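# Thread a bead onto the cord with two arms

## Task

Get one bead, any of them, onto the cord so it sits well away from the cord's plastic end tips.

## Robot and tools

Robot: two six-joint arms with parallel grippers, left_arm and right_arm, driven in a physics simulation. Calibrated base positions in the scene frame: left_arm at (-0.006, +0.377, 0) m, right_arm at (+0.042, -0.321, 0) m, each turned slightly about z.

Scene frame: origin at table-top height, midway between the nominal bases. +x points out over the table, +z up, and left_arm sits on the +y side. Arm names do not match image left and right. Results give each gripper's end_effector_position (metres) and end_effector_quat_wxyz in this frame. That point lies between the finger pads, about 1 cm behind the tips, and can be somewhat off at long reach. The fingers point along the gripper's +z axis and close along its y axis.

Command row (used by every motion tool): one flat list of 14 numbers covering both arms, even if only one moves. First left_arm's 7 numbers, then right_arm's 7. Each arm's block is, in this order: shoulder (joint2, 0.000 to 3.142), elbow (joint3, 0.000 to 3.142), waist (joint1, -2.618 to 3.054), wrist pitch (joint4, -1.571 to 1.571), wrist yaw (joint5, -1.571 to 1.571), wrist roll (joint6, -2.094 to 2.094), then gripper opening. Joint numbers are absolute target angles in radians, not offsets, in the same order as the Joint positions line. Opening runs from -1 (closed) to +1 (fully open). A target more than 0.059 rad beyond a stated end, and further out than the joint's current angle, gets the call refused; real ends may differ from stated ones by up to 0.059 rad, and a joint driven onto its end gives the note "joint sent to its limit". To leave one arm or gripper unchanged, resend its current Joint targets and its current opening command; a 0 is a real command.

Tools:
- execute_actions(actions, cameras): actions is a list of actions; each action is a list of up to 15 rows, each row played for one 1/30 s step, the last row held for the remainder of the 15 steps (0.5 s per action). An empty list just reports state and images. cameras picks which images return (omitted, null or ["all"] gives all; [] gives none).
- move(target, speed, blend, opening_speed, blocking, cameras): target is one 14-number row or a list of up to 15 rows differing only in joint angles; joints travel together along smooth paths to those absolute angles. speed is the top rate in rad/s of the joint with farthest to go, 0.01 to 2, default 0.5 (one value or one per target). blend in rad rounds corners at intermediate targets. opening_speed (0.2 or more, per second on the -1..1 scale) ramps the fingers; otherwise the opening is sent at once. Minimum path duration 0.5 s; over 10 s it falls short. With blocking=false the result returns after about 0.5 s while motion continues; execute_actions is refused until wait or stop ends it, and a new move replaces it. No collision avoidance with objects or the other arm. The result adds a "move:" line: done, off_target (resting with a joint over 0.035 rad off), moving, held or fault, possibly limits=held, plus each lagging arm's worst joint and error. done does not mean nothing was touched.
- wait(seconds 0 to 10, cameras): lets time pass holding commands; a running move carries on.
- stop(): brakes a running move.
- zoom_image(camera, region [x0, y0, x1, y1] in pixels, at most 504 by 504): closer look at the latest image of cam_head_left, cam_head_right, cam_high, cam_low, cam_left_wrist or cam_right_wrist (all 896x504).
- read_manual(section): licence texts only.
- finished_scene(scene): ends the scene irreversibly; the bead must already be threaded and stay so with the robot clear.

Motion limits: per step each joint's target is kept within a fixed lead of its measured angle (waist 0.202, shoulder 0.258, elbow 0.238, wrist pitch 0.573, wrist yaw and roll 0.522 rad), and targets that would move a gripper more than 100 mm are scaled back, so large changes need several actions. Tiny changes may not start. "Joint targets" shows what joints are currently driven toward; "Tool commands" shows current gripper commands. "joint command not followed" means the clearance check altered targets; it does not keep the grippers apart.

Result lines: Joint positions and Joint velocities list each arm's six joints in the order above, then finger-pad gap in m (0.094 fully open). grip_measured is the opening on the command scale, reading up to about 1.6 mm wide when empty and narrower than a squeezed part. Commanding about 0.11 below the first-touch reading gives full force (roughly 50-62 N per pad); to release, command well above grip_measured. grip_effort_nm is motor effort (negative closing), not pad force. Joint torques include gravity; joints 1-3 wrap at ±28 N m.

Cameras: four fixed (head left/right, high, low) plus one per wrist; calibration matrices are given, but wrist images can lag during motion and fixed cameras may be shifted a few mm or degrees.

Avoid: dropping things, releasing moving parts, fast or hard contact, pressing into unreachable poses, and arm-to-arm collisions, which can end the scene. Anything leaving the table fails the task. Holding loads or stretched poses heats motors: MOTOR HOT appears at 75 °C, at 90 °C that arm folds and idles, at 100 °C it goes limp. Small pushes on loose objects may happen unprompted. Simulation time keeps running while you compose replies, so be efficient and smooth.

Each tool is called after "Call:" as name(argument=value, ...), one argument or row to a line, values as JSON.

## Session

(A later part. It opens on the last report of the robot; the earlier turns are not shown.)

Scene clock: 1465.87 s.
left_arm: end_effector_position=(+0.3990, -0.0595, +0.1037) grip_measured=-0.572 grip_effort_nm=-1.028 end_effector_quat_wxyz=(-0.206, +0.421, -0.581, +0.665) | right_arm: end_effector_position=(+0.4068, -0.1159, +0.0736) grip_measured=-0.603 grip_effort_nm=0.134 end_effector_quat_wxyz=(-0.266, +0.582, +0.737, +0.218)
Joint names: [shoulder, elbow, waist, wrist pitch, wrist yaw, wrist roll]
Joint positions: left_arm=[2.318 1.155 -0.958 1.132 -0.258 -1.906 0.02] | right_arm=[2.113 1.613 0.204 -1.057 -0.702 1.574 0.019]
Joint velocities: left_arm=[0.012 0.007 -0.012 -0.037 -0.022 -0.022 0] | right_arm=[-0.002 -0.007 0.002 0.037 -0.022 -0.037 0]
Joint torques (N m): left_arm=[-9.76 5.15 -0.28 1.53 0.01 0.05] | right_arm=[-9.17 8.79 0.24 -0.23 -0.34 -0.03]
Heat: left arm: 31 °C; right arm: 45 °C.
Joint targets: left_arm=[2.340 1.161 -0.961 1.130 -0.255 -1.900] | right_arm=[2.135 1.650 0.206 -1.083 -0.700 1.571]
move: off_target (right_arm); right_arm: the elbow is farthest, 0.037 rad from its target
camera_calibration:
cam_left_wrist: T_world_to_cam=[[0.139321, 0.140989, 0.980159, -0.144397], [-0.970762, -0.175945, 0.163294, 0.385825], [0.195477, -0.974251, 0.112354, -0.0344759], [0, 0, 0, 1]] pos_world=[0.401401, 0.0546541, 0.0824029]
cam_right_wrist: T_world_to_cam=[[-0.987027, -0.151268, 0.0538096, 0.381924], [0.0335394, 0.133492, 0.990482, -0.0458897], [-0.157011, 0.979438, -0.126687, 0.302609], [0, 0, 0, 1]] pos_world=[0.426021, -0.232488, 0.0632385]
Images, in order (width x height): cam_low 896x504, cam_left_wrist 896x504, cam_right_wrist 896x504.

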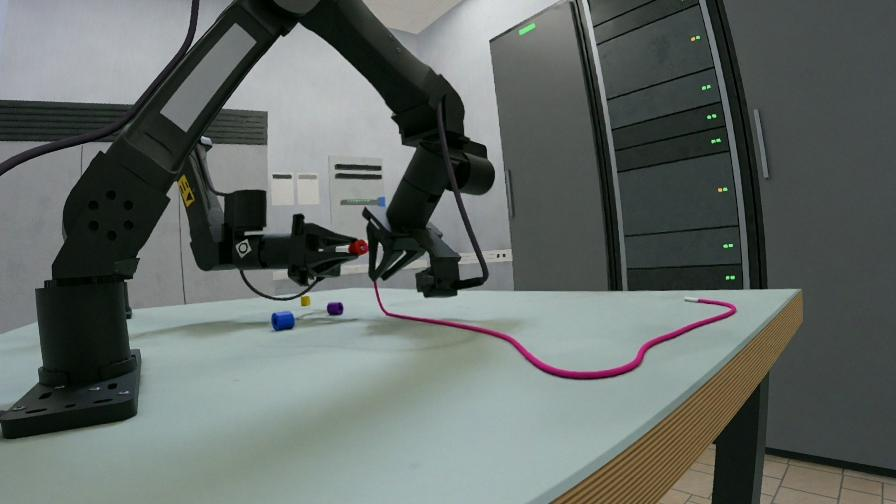

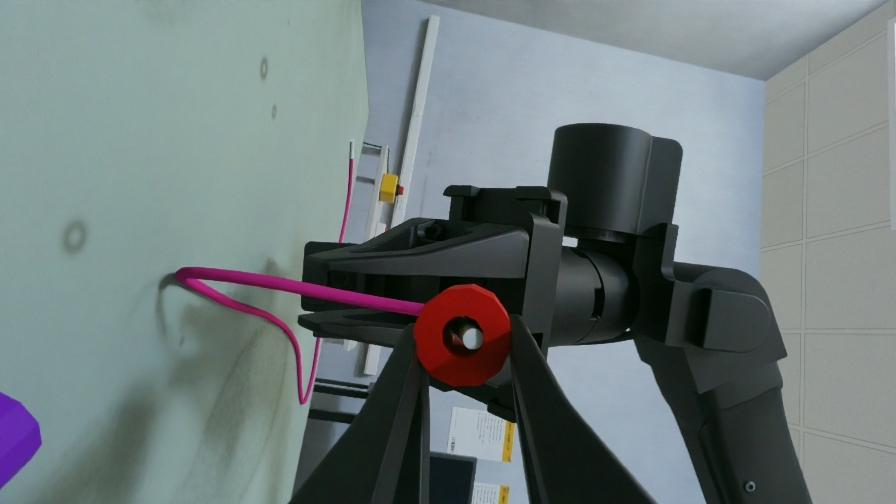

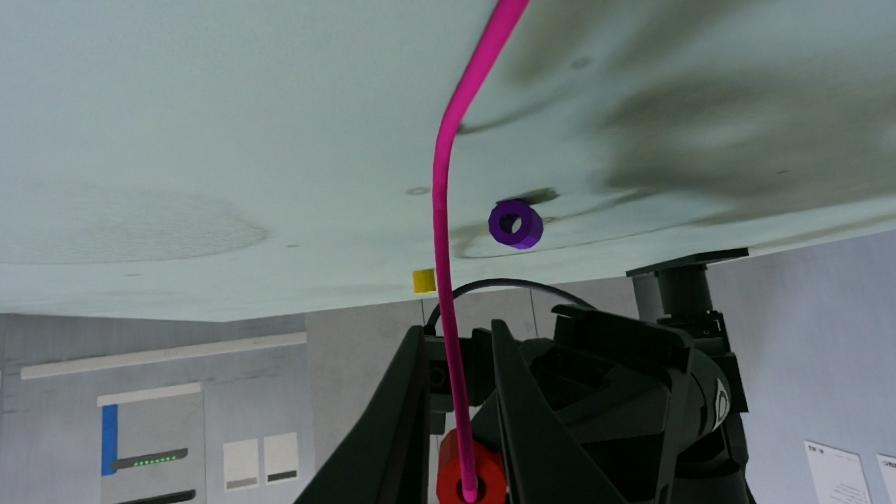

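Call:
move(
  target=[2.3405,1.161,-0.961,1.13,-0.255,-1.90,-0.66,2.135,1.65,0.224,-1.083,-0.7,1.571,-0.6],
  speed=0.2,
  cameras=["cam_low"],
)

Call:
zoom_image(
  camera="cam_low",
  region=[280, 180, 500, 300],
)

Call:
move(
  target=[2.3405,1.161,-0.961,1.13,-0.255,-1.90,-0.66,2.135,1.65,0.224,-1.083,-0.7,1.571,-0.95],
  opening_speed=0.5,
  cameras=["cam_low","cam_left_wrist","cam_right_wrist"],
)

Call:
zoom_image(
  camera="cam_low",
  region=[280, 180, 500, 300],
)

Scene clock: 1473.80 s.
left_arm: end_effector_position=(+0.3990, -0.0595, +0.1037) grip_measured=-0.572 grip_effort_nm=-1.023 end_effector_quat_wxyz=(-0.206, +0.421, -0.581, +0.665) | right_arm: end_effector_position=(+0.4038, -0.1111, +0.0736) grip_measured=-0.603 grip_effort_nm=0.129 end_effector_quat_wxyz=(-0.268, +0.577, +0.740, +0.216)
Joint names: [shoulder, elbow, waist, wrist pitch, wrist yaw, wrist roll]
Joint positions: left_arm=[2.318 1.155 -0.958 1.132 -0.258 -1.906 0.02] | right_arm=[2.113 1.613 0.218 -1.058 -0.702 1.574 0.019]
Joint velocities: left_arm=[-0.017 -0.002 -0.002 0.081 -0.051 0.081 0] | right_arm=[-0.017 -0.002 -0.002 0.066 -0.007 0.007 0]
Joint torques (N m): left_arm=[-9.74 5.15 -0.28 1.53 0 0.05] | right_arm=[-9.13 8.76 0.54 -0.2 -0.32 -0.02]
Heat: left arm: 32 °C; right arm: 42 °C.
Joint targets: left_arm=[2.340 1.161 -0.961 1.130 -0.255 -1.900] | right_arm=[2.135 1.650 0.224 -1.083 -0.700 1.571]
move: off_target (right_arm); right_arm: the elbow is farthest, 0.037 rad from its target
Images, in order (width x height): cam_low 896x504.

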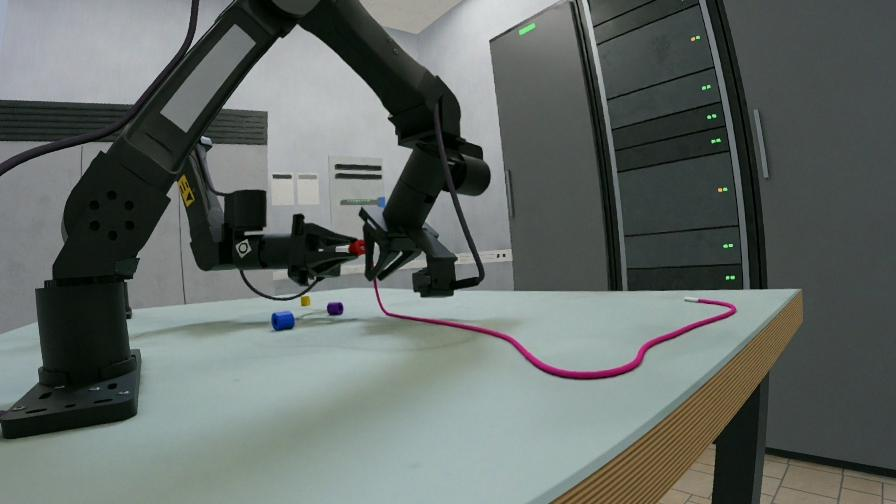

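Scaled by 2.291 from the camera's 896x504 image, which has a finer 1280x720 frame.

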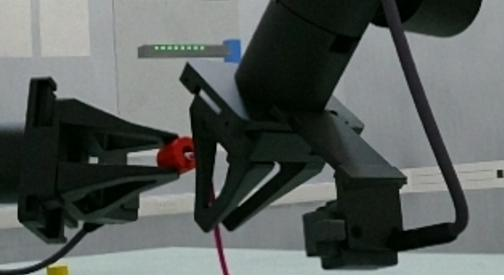

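Scene clock: 1474.70 s.
left_arm: end_effector_position=(+0.3990, -0.0595, +0.1037) grip_measured=-0.572 grip_effort_nm=-1.028 end_effector_quat_wxyz=(-0.206, +0.421, -0.581, +0.665) | right_arm: end_effector_position=(+0.4038, -0.1111, +0.0736) grip_measured=-0.941 grip_effort_nm=-0.525 end_effector_quat_wxyz=(-0.268, +0.577, +0.740, +0.216)
Joint names: [shoulder, elbow, waist, wrist pitch, wrist yaw, wrist roll]
Joint positions: left_arm=[2.318 1.155 -0.958 1.132 -0.258 -1.906 0.02] | right_arm=[2.113 1.613 0.218 -1.058 -0.702 1.574 0.003]
Joint velocities: left_arm=[0.002 -0.007 -0.017 0.081 0.051 -0.066 -0.001] | right_arm=[0.012 -0.002 0.012 0.007 -0.051 0.037 -0.001]
Joint torques (N m): left_arm=[-9.74 5.14 -0.29 1.52 0 0.04] | right_arm=[-9.2 8.75 0.5 -0.21 -0.32 -0.03]
Heat: left arm: 32 °C; right arm: 42 °C.
Joint targets: left_arm=[2.340 1.161 -0.961 1.130 -0.255 -1.900] | right_arm=[2.135 1.650 0.224 -1.083 -0.700 1.571]
move: off_target (right_arm); right_arm: the elbow is farthest, 0.037 rad from its target
camera_calibration:
cam_left_wrist: T_world_to_cam=[[0.139321, 0.140989, 0.980159, -0.144397], [-0.970762, -0.175945, 0.163294, 0.385825], [0.195477, -0.974251, 0.112354, -0.0344759], [0, 0, 0, 1]] pos_world=[0.401401, 0.0546541, 0.0824029]
cam_right_wrist: T_world_to_cam=[[-0.984859, -0.164417, 0.0549487, 0.377282], [0.0328538, 0.134203, 0.990409, -0.0461593], [-0.170215, 0.977219, -0.126769, 0.302537], [0, 0, 0, 1]] pos_world=[0.424582, -0.227418, 0.0633378]
Images, in order (width x height): cam_low 896x504, cam_left_wrist 896x504, cam_right_wrist 896x504.

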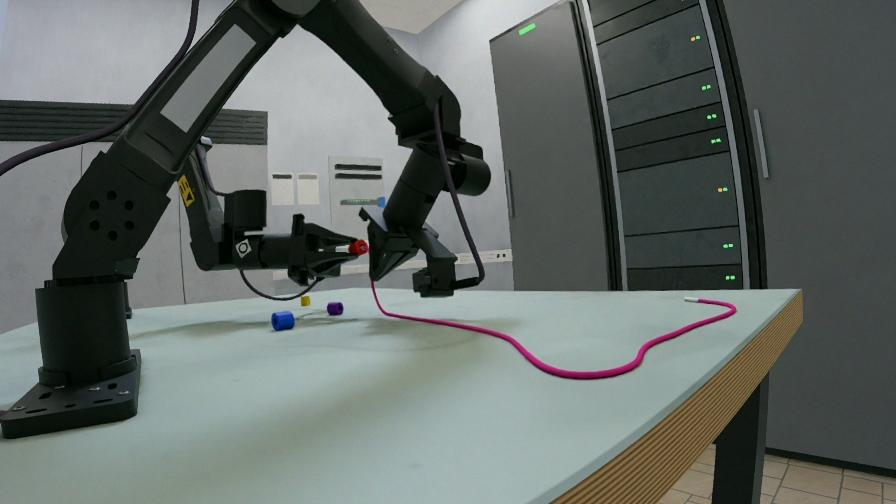

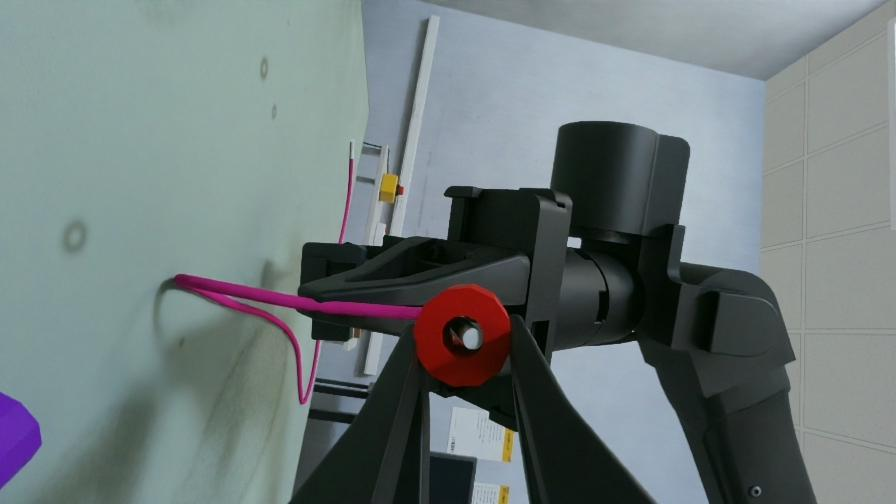

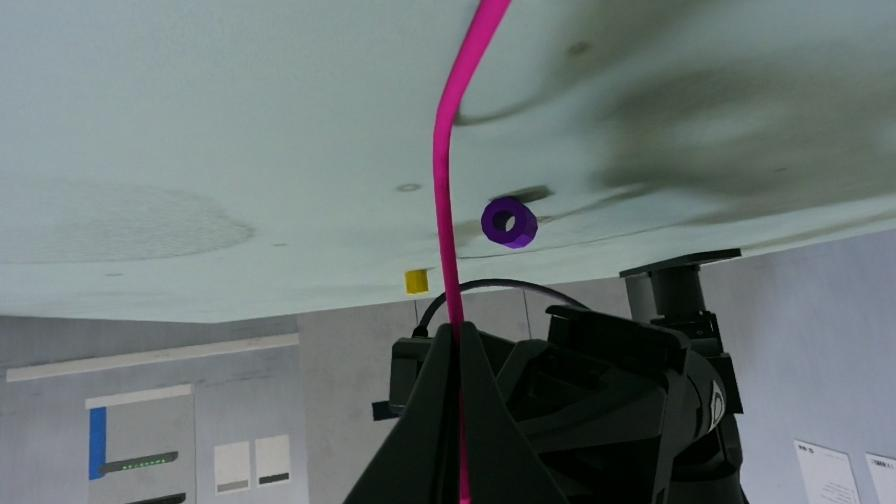

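Scaled by 2.291 from the camera's 896x504 image, which has a finer 1280x720 frame.

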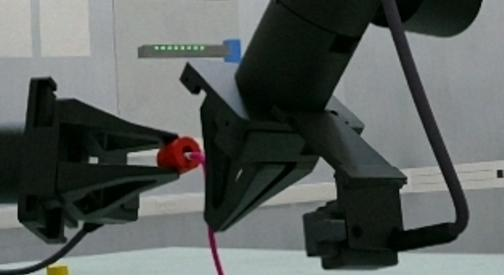

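Call:
move(
  target=[2.3405,1.161,-0.961,1.13,-0.255,-1.30,-0.66,2.125,1.915,0.464,-1.347,0,1.98,-0.95],
  speed=0.15,
  cameras=["cam_low","cam_left_wrist","cam_right_wrist"],
)

Call:
zoom_image(
  camera="cam_low",
  region=[280, 180, 500, 300],
)

Call:
zoom_image(
  camera="cam_left_wrist",
  region=[330, 230, 590, 430],
)

Scene clock: 1508.67 s.
left_arm: end_effector_position=(+0.3990, -0.0595, +0.1037) grip_measured=-0.572 grip_effort_nm=-1.028 end_effector_quat_wxyz=(+0.391, -0.234, +0.678, -0.576) | right_arm: end_effector_position=(+0.4050, -0.1255, +0.0975) grip_measured=-0.941 grip_effort_nm=-0.515 end_effector_quat_wxyz=(-0.005, +0.678, +0.735, +0.012)
Joint names: [shoulder, elbow, waist, wrist pitch, wrist yaw, wrist roll]
Joint positions: left_arm=[2.318 1.155 -0.958 1.132 -0.258 -1.314 0.02] | right_arm=[2.113 1.878 0.457 -1.317 -0.018 1.974 0.003]
Joint velocities: left_arm=[0.007 0.002 -0.012 0.051 -0.022 -0.051 0] | right_arm=[0.007 -0.007 0.007 -0.081 0.081 0.007 -0.001]
Joint torques (N m): left_arm=[-9.74 5.15 -0.29 1.53 0.02 0.1] | right_arm=[-10.17 8.99 0.62 -0.25 0.15 0.07]
Heat: left arm: 32 °C; right arm: 40 °C.
Joint targets: left_arm=[2.340 1.161 -0.961 1.130 -0.255 -1.300] | right_arm=[2.125 1.915 0.464 -1.347 0.000 1.980]
move: off_target (right_arm); right_arm: the elbow is farthest, 0.037 rad from its target
camera_calibration:
cam_left_wrist: T_world_to_cam=[[-0.209758, -0.322536, 0.923023, -0.026777], [-0.955206, -0.133966, -0.263884, 0.426405], [0.208766, -0.937029, -0.279987, 0.00311406], [0, 0, 0, 1]] pos_world=[0.401038, 0.0514053, 0.138109]
cam_right_wrist: T_world_to_cam=[[-0.999776, 0.0198283, -0.00733784, 0.410055], [0.00918451, 0.719923, 0.693993, 0.0441098], [0.0190434, 0.693771, -0.719944, 0.265509], [0, 0, 0, 1]] pos_world=[0.404502, -0.224088, 0.163549]
Images, in order (width x height): cam_low 896x504, cam_left_wrist 896x504, cam_right_wrist 896x504.

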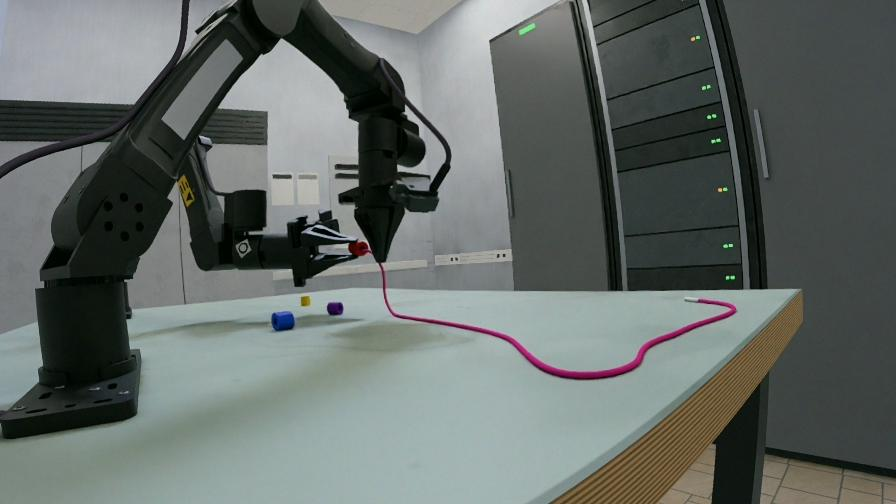

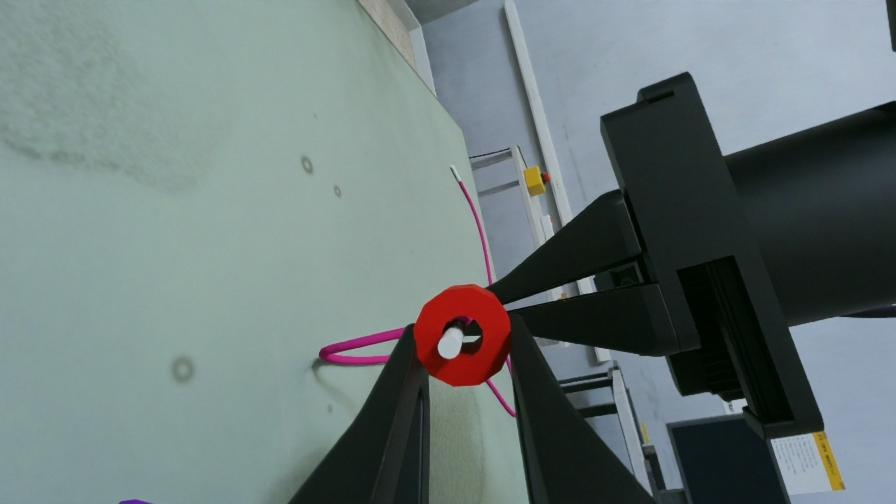

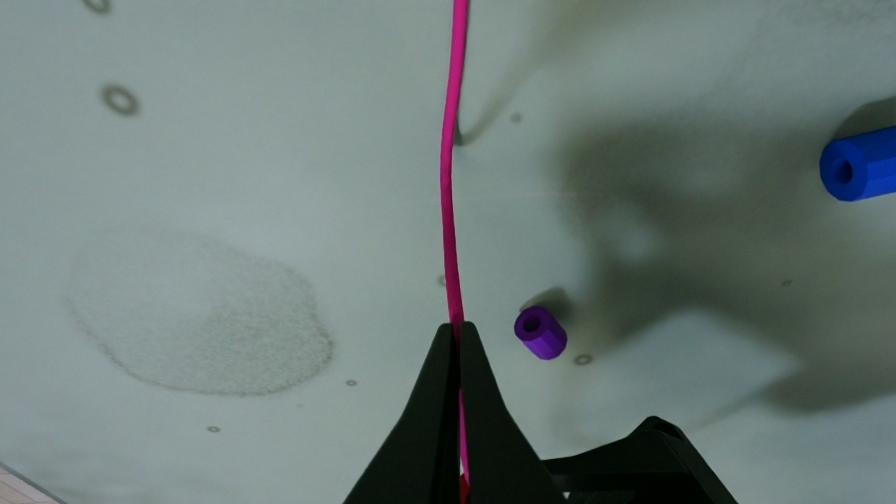

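Scaled by 2.291 from the camera's 896x504 image, which has a finer 1280x720 frame.

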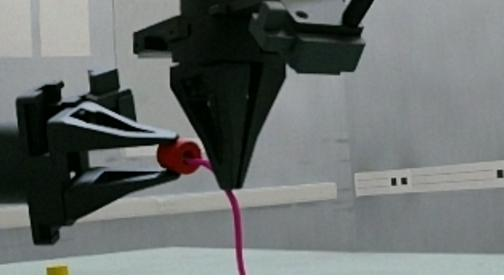

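Scaled by 1.938 from the camera's 896x504 image, which has a finer 1280x720 frame.

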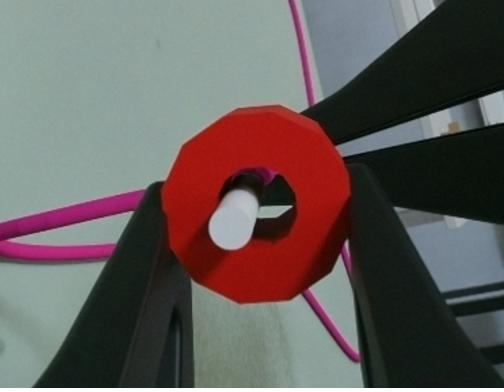

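Call:
move(
  target=[2.3405,1.161,-0.961,1.13,-0.255,-1.30,-0.66,2.04,1.72,0.2295,-1.207,-0.55,1.72,-0.95],
  speed=0.15,
  cameras=["cam_low","cam_left_wrist"],
)

Call:
zoom_image(
  camera="cam_low",
  region=[280, 180, 500, 300],
)

Call:
zoom_image(
  camera="cam_left_wrist",
  region=[330, 230, 590, 430],
)

Scene clock: 1530.20 s.
left_arm: end_effector_position=(+0.3990, -0.0595, +0.1037) grip_measured=-0.572 grip_effort_nm=-1.028 end_effector_quat_wxyz=(+0.391, -0.233, +0.679, -0.576) | right_arm: end_effector_position=(+0.4058, -0.1274, +0.0983) grip_measured=-0.941 grip_effort_nm=-0.515 end_effector_quat_wxyz=(-0.221, +0.642, +0.719, +0.148)
Joint names: [shoulder, elbow, waist, wrist pitch, wrist yaw, wrist roll]
Joint positions: left_arm=[2.318 1.155 -0.958 1.132 -0.258 -1.313 0.02] | right_arm=[2.087 1.74 0.236 -1.218 -0.538 1.724 0.003]
Joint velocities: left_arm=[0.002 0.002 0.002 0.037 0.022 0.007 0] | right_arm=[-0.012 -0.022 0.012 0.066 -0.066 0.037 -0.001]
Joint torques (N m): left_arm=[-9.76 5.15 -0.29 1.53 0.01 0.11] | right_arm=[-14.5 4.56 -0.58 0.16 -0.4 -0.01]
Heat: left arm: 32 °C; right arm: 41 °C.
Joint targets: left_arm=[2.340 1.161 -0.961 1.130 -0.255 -1.300] | right_arm=[2.040 1.720 0.230 -1.207 -0.550 1.720]
move: off_target (right_arm); right_arm: the shoulder is farthest, 0.047 rad from its target
camera_calibration:
cam_left_wrist: T_world_to_cam=[[-0.210402, -0.323374, 0.922584, -0.0265245], [-0.955029, -0.133692, -0.264661, 0.426432], [0.208926, -0.93678, -0.280702, 0.00313907], [0, 0, 0, 1]] pos_world=[0.401018, 0.0513737, 0.138212]
Images, in order (width x height): cam_low 896x504, cam_left_wrist 896x504.

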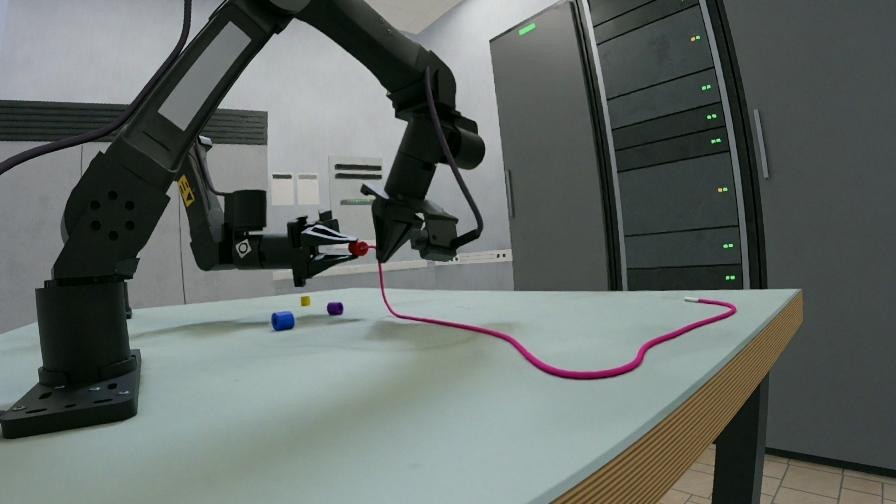

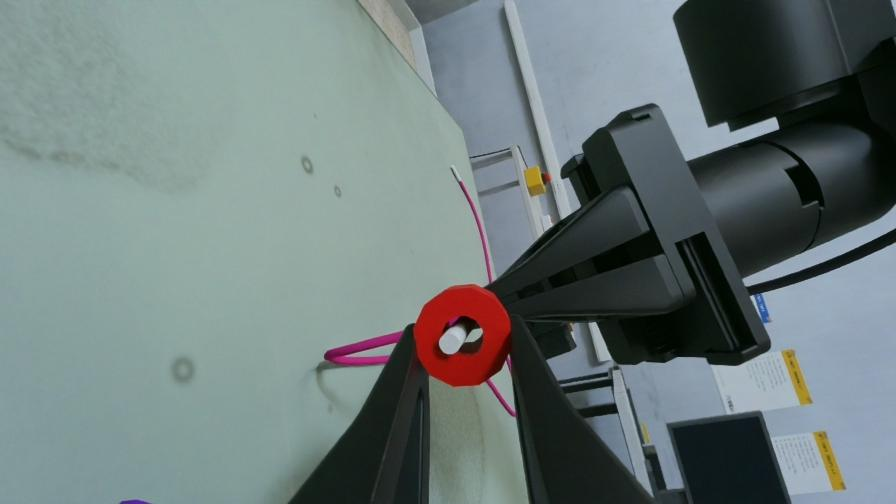

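Scaled by 2.291 from the camera's 896x504 image, which has a finer 1280x720 frame.

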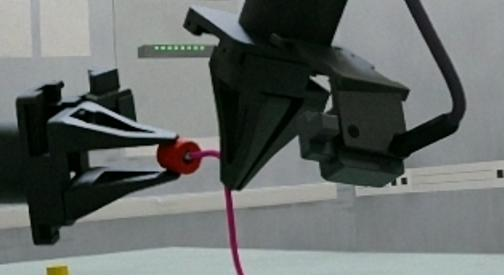

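Scaled by 1.938 from the camera's 896x504 image, which has a finer 1280x720 frame.

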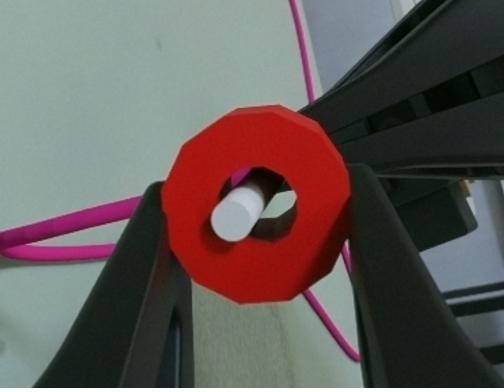

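Call:
move(
  target=[2.3405,1.161,-0.961,1.13,-0.255,-1.30,-0.66,2.07,1.755,0.262,-1.232,-0.55,1.72,-0.95],
  speed=0.06,
  cameras=["cam_low","cam_left_wrist"],
)

Call:
zoom_image(
  camera="cam_low",
  region=[280, 180, 500, 300],
)

Call:
zoom_image(
  camera="cam_left_wrist",
  region=[330, 230, 590, 430],
)

Scene clock: 1536.73 s.
left_arm: end_effector_position=(+0.3990, -0.0595, +0.1037) grip_measured=-0.572 grip_effort_nm=-1.028 end_effector_quat_wxyz=(+0.391, -0.233, +0.679, -0.576) | right_arm: end_effector_position=(+0.4020, -0.1199, +0.0984) grip_measured=-0.941 grip_effort_nm=-0.515 end_effector_quat_wxyz=(-0.223, +0.635, +0.725, +0.146)
Joint names: [shoulder, elbow, waist, wrist pitch, wrist yaw, wrist roll]
Joint positions: left_arm=[2.318 1.155 -0.958 1.132 -0.258 -1.313 0.02] | right_arm=[2.087 1.74 0.256 -1.217 -0.54 1.723 0.003]
Joint velocities: left_arm=[-0.002 0.002 0.012 -0.037 0.022 -0.037 -0.001] | right_arm=[-0.007 -0.012 -0.012 -0.007 -0.051 0.022 0]
Joint torques (N m): left_arm=[-9.74 5.15 -0.27 1.53 0.01 0.11] | right_arm=[-12 7.12 0.54 -0.11 -0.39 -0.01]
Heat: left arm: 32 °C; right arm: 41 °C.
Joint targets: left_arm=[2.340 1.161 -0.961 1.130 -0.255 -1.300] | right_arm=[2.070 1.755 0.262 -1.232 -0.550 1.720]
move: done
camera_calibration:
cam_left_wrist: T_world_to_cam=[[-0.210402, -0.323374, 0.922584, -0.0265245], [-0.955029, -0.133692, -0.264661, 0.426432], [0.208926, -0.93678, -0.280702, 0.00313907], [0, 0, 0, 1]] pos_world=[0.401018, 0.0513737, 0.138212]
Images, in order (width x height): cam_low 896x504, cam_left_wrist 896x504.

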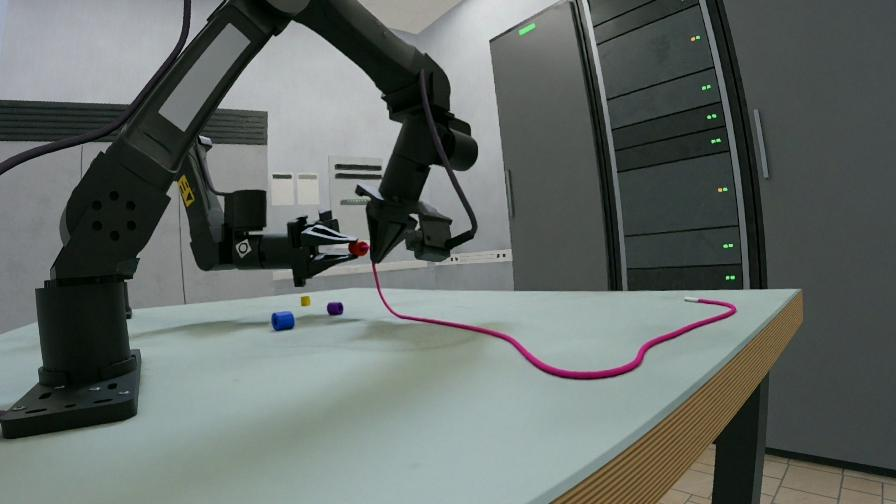

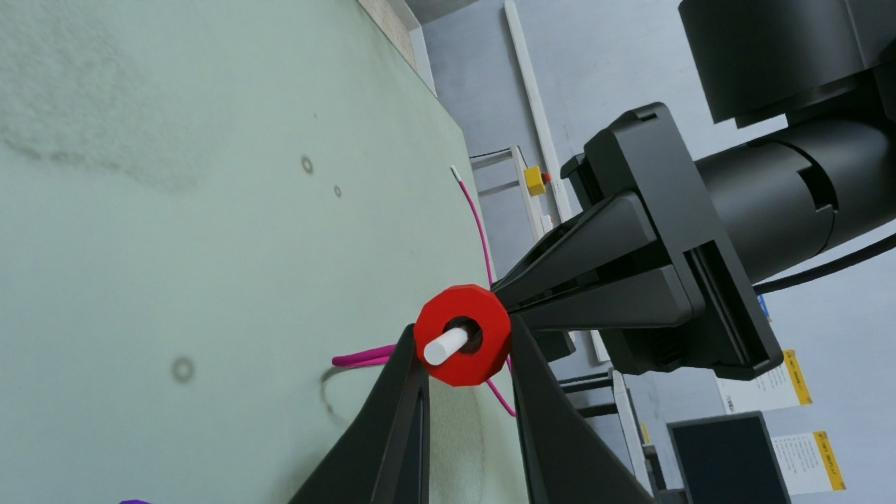

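Scaled by 2.291 from the camera's 896x504 image, which has a finer 1280x720 frame.

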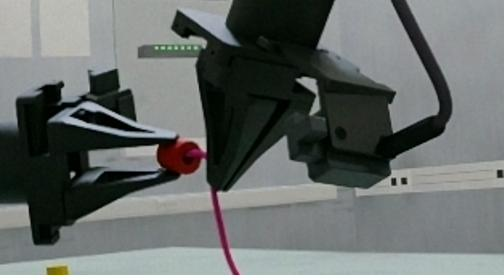

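Scaled by 1.938 from the camera's 896x504 image, which has a finer 1280x720 frame.

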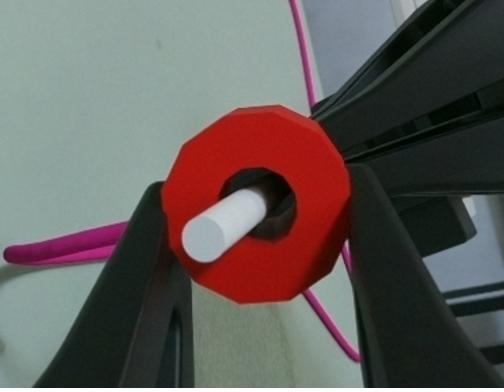

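Call:
move(
  target=[2.3405,1.161,-0.961,1.13,-0.255,-1.30,-0.66,2.07,1.755,0.28,-1.232,-0.57,1.72,-0.95],
  speed=0.06,
  cameras=["cam_low","cam_left_wrist"],
)

Call:
zoom_image(
  camera="cam_low",
  region=[280, 180, 500, 300],
)

Call:
zoom_image(
  camera="cam_left_wrist",
  region=[330, 230, 590, 430],
)

Scene clock: 1543.53 s.
left_arm: end_effector_position=(+0.3990, -0.0595, +0.1037) grip_measured=-0.572 grip_effort_nm=-1.028 end_effector_quat_wxyz=(+0.391, -0.233, +0.679, -0.576) | right_arm: end_effector_position=(+0.3977, -0.1113, +0.1001) grip_measured=-0.941 grip_effort_nm=-0.510 end_effector_quat_wxyz=(-0.232, +0.627, +0.729, +0.149)
Joint names: [shoulder, elbow, waist, wrist pitch, wrist yaw, wrist roll]
Joint positions: left_arm=[2.318 1.155 -0.958 1.132 -0.258 -1.313 0.02] | right_arm=[2.087 1.74 0.273 -1.217 -0.558 1.723 0.003]
Joint velocities: left_arm=[-0.002 -0.002 -0.007 0.037 -0.051 -0.051 0.001] | right_arm=[-0.012 0.007 -0.012 -0.081 0.081 0.037 0]
Joint torques (N m): left_arm=[-9.74 5.16 -0.29 1.52 0.01 0.11] | right_arm=[-11.99 7.1 0.68 -0.11 -0.4 -0.02]
Heat: left arm: 32 °C; right arm: 41 °C.
Joint targets: left_arm=[2.340 1.161 -0.961 1.130 -0.255 -1.300] | right_arm=[2.070 1.755 0.280 -1.232 -0.570 1.720]
move: done
camera_calibration:
cam_left_wrist: T_world_to_cam=[[-0.210402, -0.323374, 0.922584, -0.0265245], [-0.955029, -0.133692, -0.264661, 0.426432], [0.208926, -0.93678, -0.280702, 0.00313907], [0, 0, 0, 1]] pos_world=[0.401018, 0.0513737, 0.138212]
Images, in order (width x height): cam_low 896x504, cam_left_wrist 896x504.

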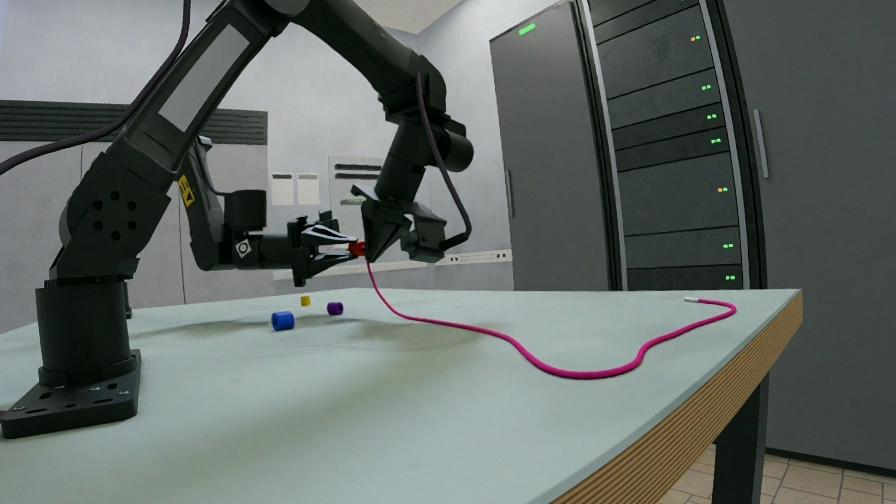

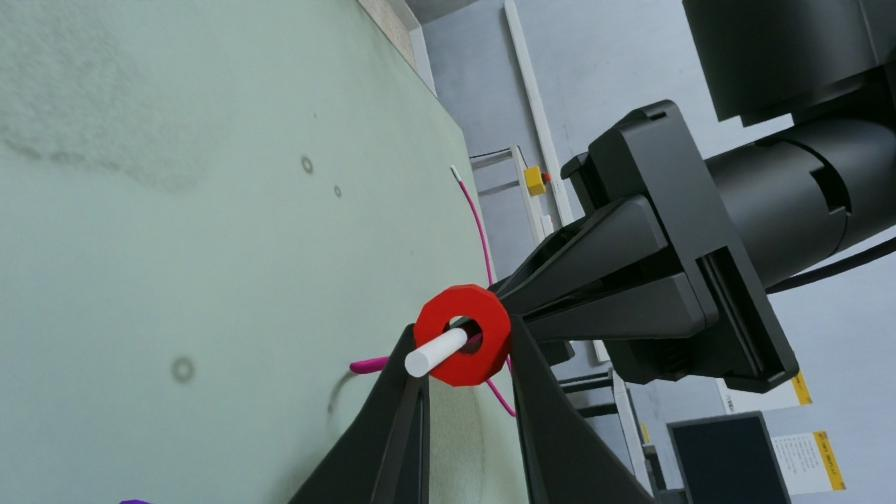

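Scaled by 2.291 from the camera's 896x504 image, which has a finer 1280x720 frame.

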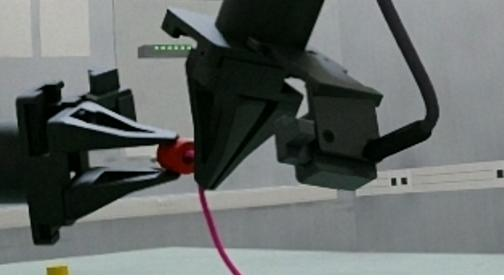

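Scaled by 1.938 from the camera's 896x504 image, which has a finer 1280x720 frame.

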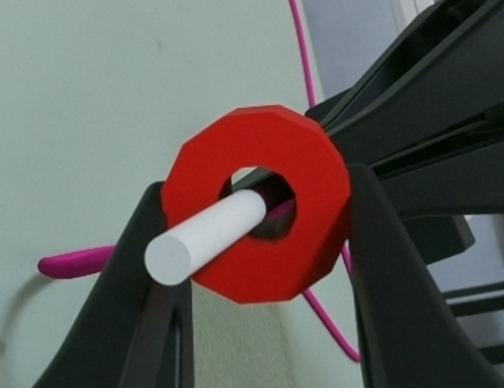

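Call:
move(
  target=[2.3405,1.161,-0.961,1.13,-0.255,-1.30,-0.66,2.07,1.755,0.278,-1.232,-0.57,1.72,-0.7],
  opening_speed=0.5,
  cameras=[],
)

Call:
move(
  target=[2.3405,1.161,-0.961,1.13,-0.255,-1.30,-0.66,2.05,1.68,0.19,-1.182,-0.6,1.65,-0.6],
  speed=0.2,
  cameras=["cam_left_wrist"],
)

Call:
move(
  target=[2.3405,1.161,-0.961,1.13,-0.255,-1.30,-0.66,2.085,1.585,0.107,-1.074,-0.7,1.571,-0.6],
  speed=0.3,
  cameras=["cam_low","cam_left_wrist","cam_right_wrist"],
)

Call:
move(
  target=[2.3405,1.161,-0.961,1.13,-0.255,-1.30,-0.66,2.135,1.65,0.224,-1.083,-0.7,1.571,-0.6],
  speed=0.2,
  cameras=["cam_low","cam_left_wrist","cam_right_wrist"],
)

Call:
zoom_image(
  camera="cam_low",
  region=[280, 180, 500, 300],
)

Scene clock: 1555.10 s.
left_arm: end_effector_position=(+0.3990, -0.0595, +0.1037) grip_measured=-0.572 grip_effort_nm=-1.028 end_effector_quat_wxyz=(+0.391, -0.233, +0.679, -0.576) | right_arm: end_effector_position=(+0.3977, -0.1111, +0.1002) grip_measured=-0.703 grip_effort_nm=0.134 end_effector_quat_wxyz=(-0.232, +0.627, +0.729, +0.149)
Joint names: [shoulder, elbow, waist, wrist pitch, wrist yaw, wrist roll]
Joint positions: left_arm=[2.318 1.155 -0.958 1.132 -0.258 -1.313 0.02] | right_arm=[2.087 1.74 0.273 -1.217 -0.559 1.723 0.014]
Joint velocities: left_arm=[-0.002 -0.007 -0.007 0.081 -0.007 -0.022 0] | right_arm=[-0.007 -0.007 -0.002 0.007 0.007 -0.051 0]
Joint torques (N m): left_arm=[-9.74 5.16 -0.27 1.53 0.01 0.11] | right_arm=[-11.97 7.09 0.43 -0.11 -0.4 -0.02]
Heat: left arm: 32 °C; right arm: 41 °C.
Joint targets: left_arm=[2.340 1.161 -0.961 1.130 -0.255 -1.300] | right_arm=[2.070 1.755 0.278 -1.232 -0.570 1.720]
move: done
No camera images: "cameras" was empty.

Scene clock: 1556.10 s.
left_arm: end_effector_position=(+0.3990, -0.0595, +0.1037) grip_measured=-0.572 grip_effort_nm=-1.028 end_effector_quat_wxyz=(+0.391, -0.233, +0.679, -0.576) | right_arm: end_effector_position=(+0.4079, -0.1384, +0.0926) grip_measured=-0.603 grip_effort_nm=0.134 end_effector_quat_wxyz=(-0.236, +0.631, +0.720, +0.168)
Joint names: [shoulder, elbow, waist, wrist pitch, wrist yaw, wrist roll]
Joint positions: left_arm=[2.318 1.155 -0.958 1.132 -0.258 -1.313 0.02] | right_arm=[2.087 1.698 0.19 -1.193 -0.587 1.654 0.019]
Joint velocities: left_arm=[-0.012 -0.007 0.002 -0.022 0.037 0.037 0.001] | right_arm=[-0.007 -0.012 -0.017 0.037 0.037 -0.066 -0.001]
Joint torques (N m): left_arm=[-9.76 5.18 -0.29 1.53 0.01 0.11] | right_arm=[-13.57 4.59 0.05 0.09 -0.38 -0.03]
Heat: left arm: 32 °C; right arm: 41 °C.
Joint targets: left_arm=[2.340 1.161 -0.961 1.130 -0.255 -1.300] | right_arm=[2.050 1.680 0.190 -1.182 -0.600 1.650]
move: off_target (right_arm); right_arm: the shoulder is farthest, 0.037 rad from its target
camera_calibration:
cam_left_wrist: T_world_to_cam=[[-0.210402, -0.323374, 0.922584, -0.0265245], [-0.955029, -0.133692, -0.264661, 0.426432], [0.208926, -0.93678, -0.280702, 0.00313907], [0, 0, 0, 1]] pos_world=[0.401018, 0.0513737, 0.138212]
Images, in order (width x height): cam_left_wrist 896x504.

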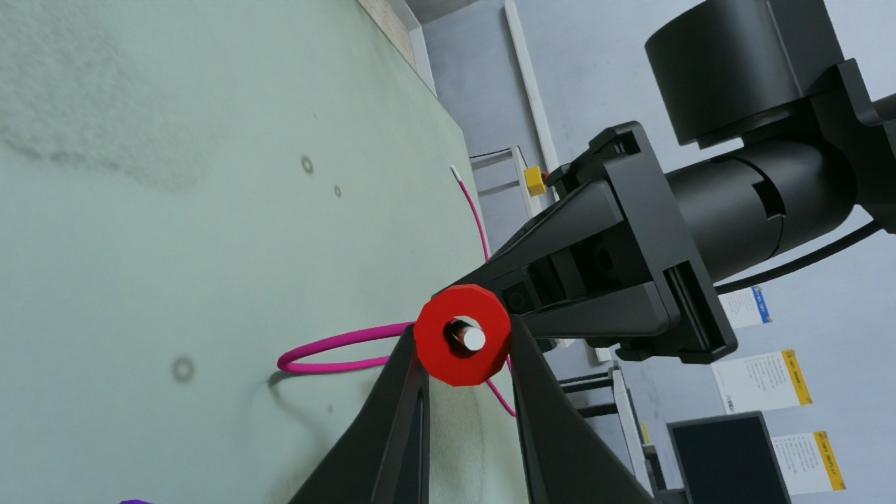

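Scene clock: 1557.20 s.
left_arm: end_effector_position=(+0.3990, -0.0595, +0.1037) grip_measured=-0.572 grip_effort_nm=-1.028 end_effector_quat_wxyz=(+0.391, -0.233, +0.679, -0.576) | right_arm: end_effector_position=(+0.4178, -0.1555, +0.0795) grip_measured=-0.603 grip_effort_nm=0.134 end_effector_quat_wxyz=(-0.253, +0.621, +0.708, +0.221)
Joint names: [shoulder, elbow, waist, wrist pitch, wrist yaw, wrist roll]
Joint positions: left_arm=[2.318 1.155 -0.958 1.132 -0.258 -1.313 0.02] | right_arm=[2.087 1.603 0.107 -1.087 -0.686 1.575 0.019]
Joint velocities: left_arm=[0.002 -0.002 0.007 0.081 -0.022 -0.007 0] | right_arm=[-0.002 -0.012 0.002 0.022 0.037 -0.022 0]
Joint torques (N m): left_arm=[-9.76 5.16 -0.27 1.53 0.01 0.11] | right_arm=[-10.73 4.46 0.13 0.13 -0.47 -0.02]
Heat: left arm: 32 °C; right arm: 41 °C.
Joint targets: left_arm=[2.340 1.161 -0.961 1.130 -0.255 -1.300] | right_arm=[2.085 1.585 0.107 -1.074 -0.700 1.571]
move: done
camera_calibration:
cam_left_wrist: T_world_to_cam=[[-0.210402, -0.323374, 0.922584, -0.0265245], [-0.955029, -0.133692, -0.264661, 0.426432], [0.208926, -0.93678, -0.280702, 0.00313907], [0, 0, 0, 1]] pos_world=[0.401018, 0.0513737, 0.138212]
cam_right_wrist: T_world_to_cam=[[-0.996432, -0.0532654, 0.0654718, 0.404687], [0.0569779, 0.147768, 0.987379, -0.0541556], [-0.0622679, 0.987587, -0.144206, 0.306939], [0, 0, 0, 1]] pos_world=[0.425441, -0.27357, 0.0712389]
Images, in order (width x height): cam_low 896x504, cam_left_wrist 896x504, cam_right_wrist 896x504.

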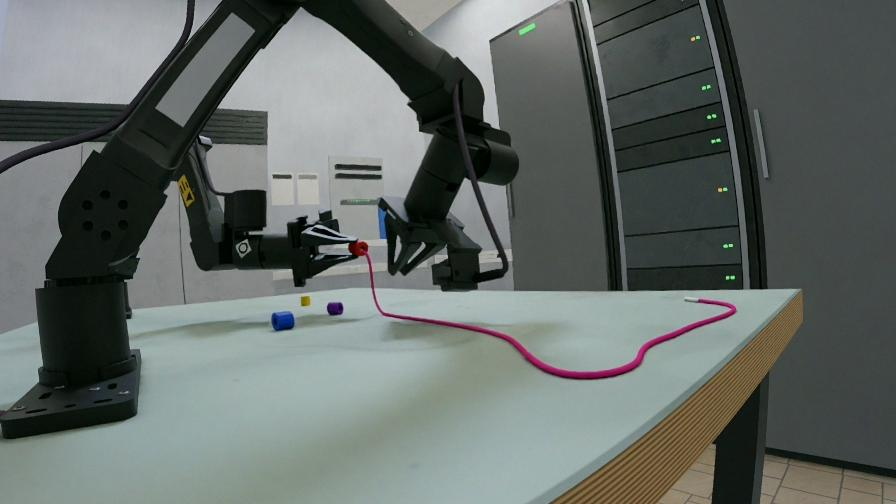

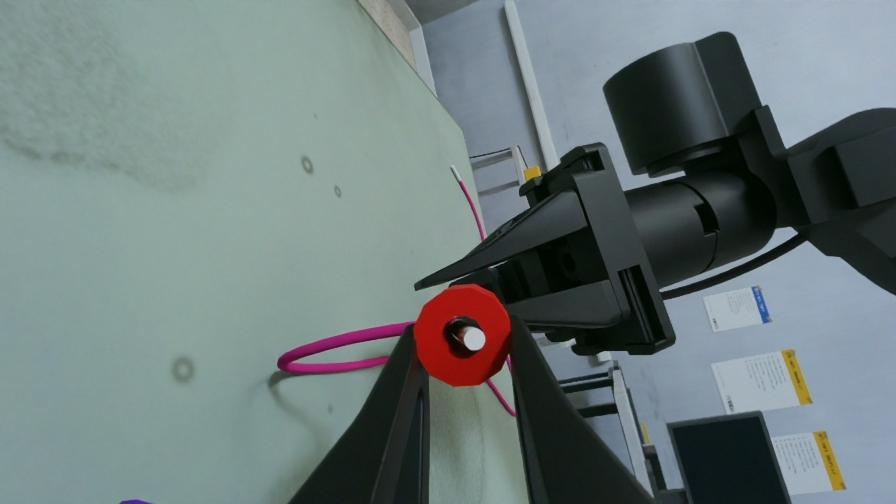

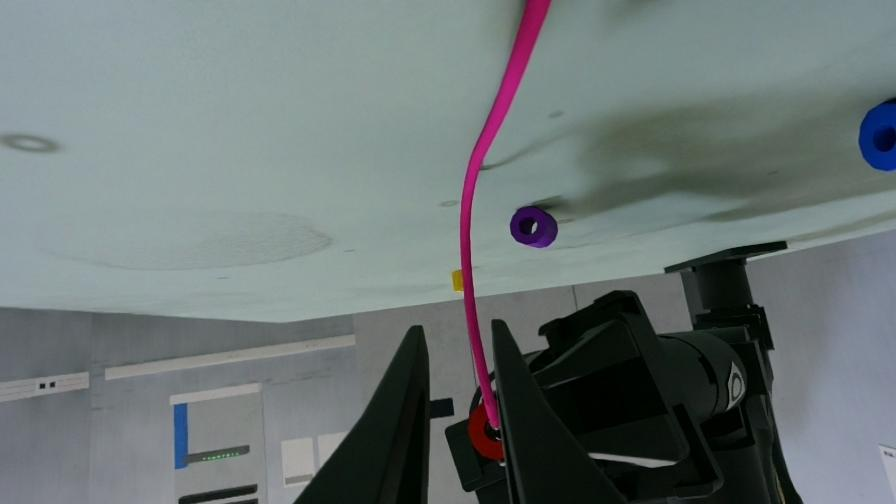

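Scene clock: 1558.23 s.
left_arm: end_effector_position=(+0.3990, -0.0595, +0.1037) grip_measured=-0.572 grip_effort_nm=-1.033 end_effector_quat_wxyz=(+0.391, -0.233, +0.679, -0.576) | right_arm: end_effector_position=(+0.3975, -0.1129, +0.0708) grip_measured=-0.603 grip_effort_nm=0.129 end_effector_quat_wxyz=(-0.272, +0.582, +0.740, +0.199)
Joint names: [shoulder, elbow, waist, wrist pitch, wrist yaw, wrist roll]
Joint positions: left_arm=[2.318 1.155 -0.958 1.132 -0.258 -1.313 0.02] | right_arm=[2.117 1.613 0.222 -1.087 -0.688 1.575 0.019]
Joint velocities: left_arm=[0.012 -0.007 0.012 -0.037 -0.022 -0.051 -0.001] | right_arm=[-0.002 0.012 0.002 -0.007 0.066 -0.007 0]
Joint torques (N m): left_arm=[-9.73 5.15 -0.28 1.53 0.01 0.11] | right_arm=[-9.36 8.66 0.14 0.01 -0.46 -0.02]
Heat: left arm: 32 °C; right arm: 41 °C.
Joint targets: left_arm=[2.340 1.161 -0.961 1.130 -0.255 -1.300] | right_arm=[2.135 1.650 0.224 -1.083 -0.700 1.571]
move: off_target (right_arm); right_arm: the elbow is farthest, 0.037 rad from its target
camera_calibration:
cam_left_wrist: T_world_to_cam=[[-0.210402, -0.323374, 0.922584, -0.0265245], [-0.955029, -0.133692, -0.264661, 0.426432], [0.208926, -0.93678, -0.280702, 0.00313907], [0, 0, 0, 1]] pos_world=[0.401018, 0.0513737, 0.138212]
cam_right_wrist: T_world_to_cam=[[-0.982218, -0.167142, 0.0855106, 0.367443], [0.0592884, 0.156017, 0.985973, -0.0506383], [-0.178139, 0.97351, -0.143333, 0.306719], [0, 0, 0, 1]] pos_world=[0.41855, -0.229278, 0.0624708]
Images, in order (width x height): cam_low 896x504, cam_left_wrist 896x504, cam_right_wrist 896x504.

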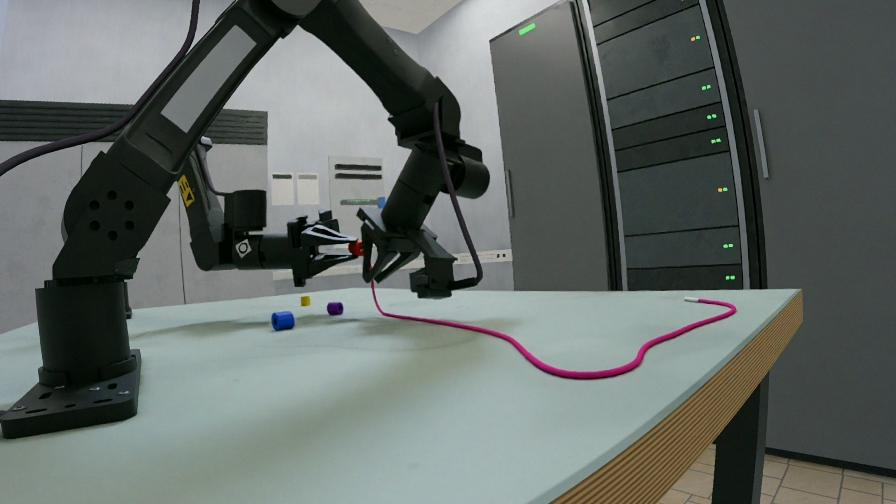

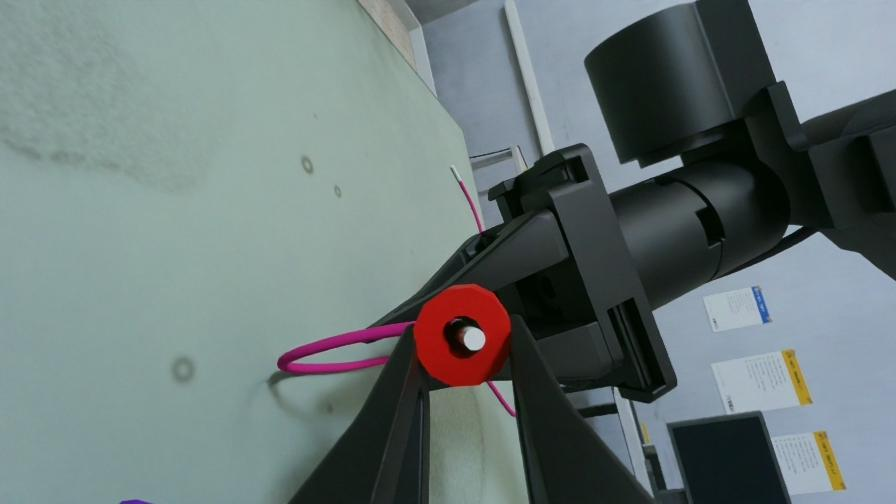

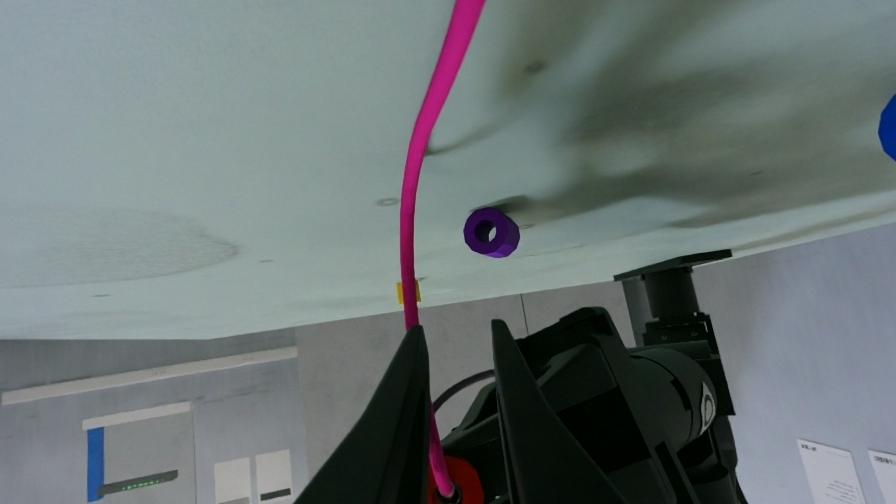

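Scaled by 2.291 from the camera's 896x504 image, which has a finer 1280x720 frame.

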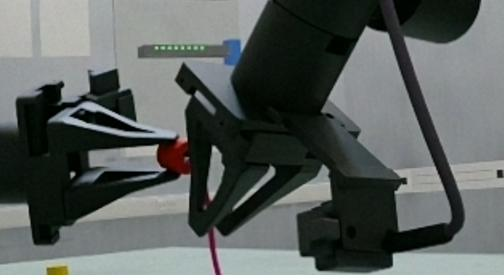

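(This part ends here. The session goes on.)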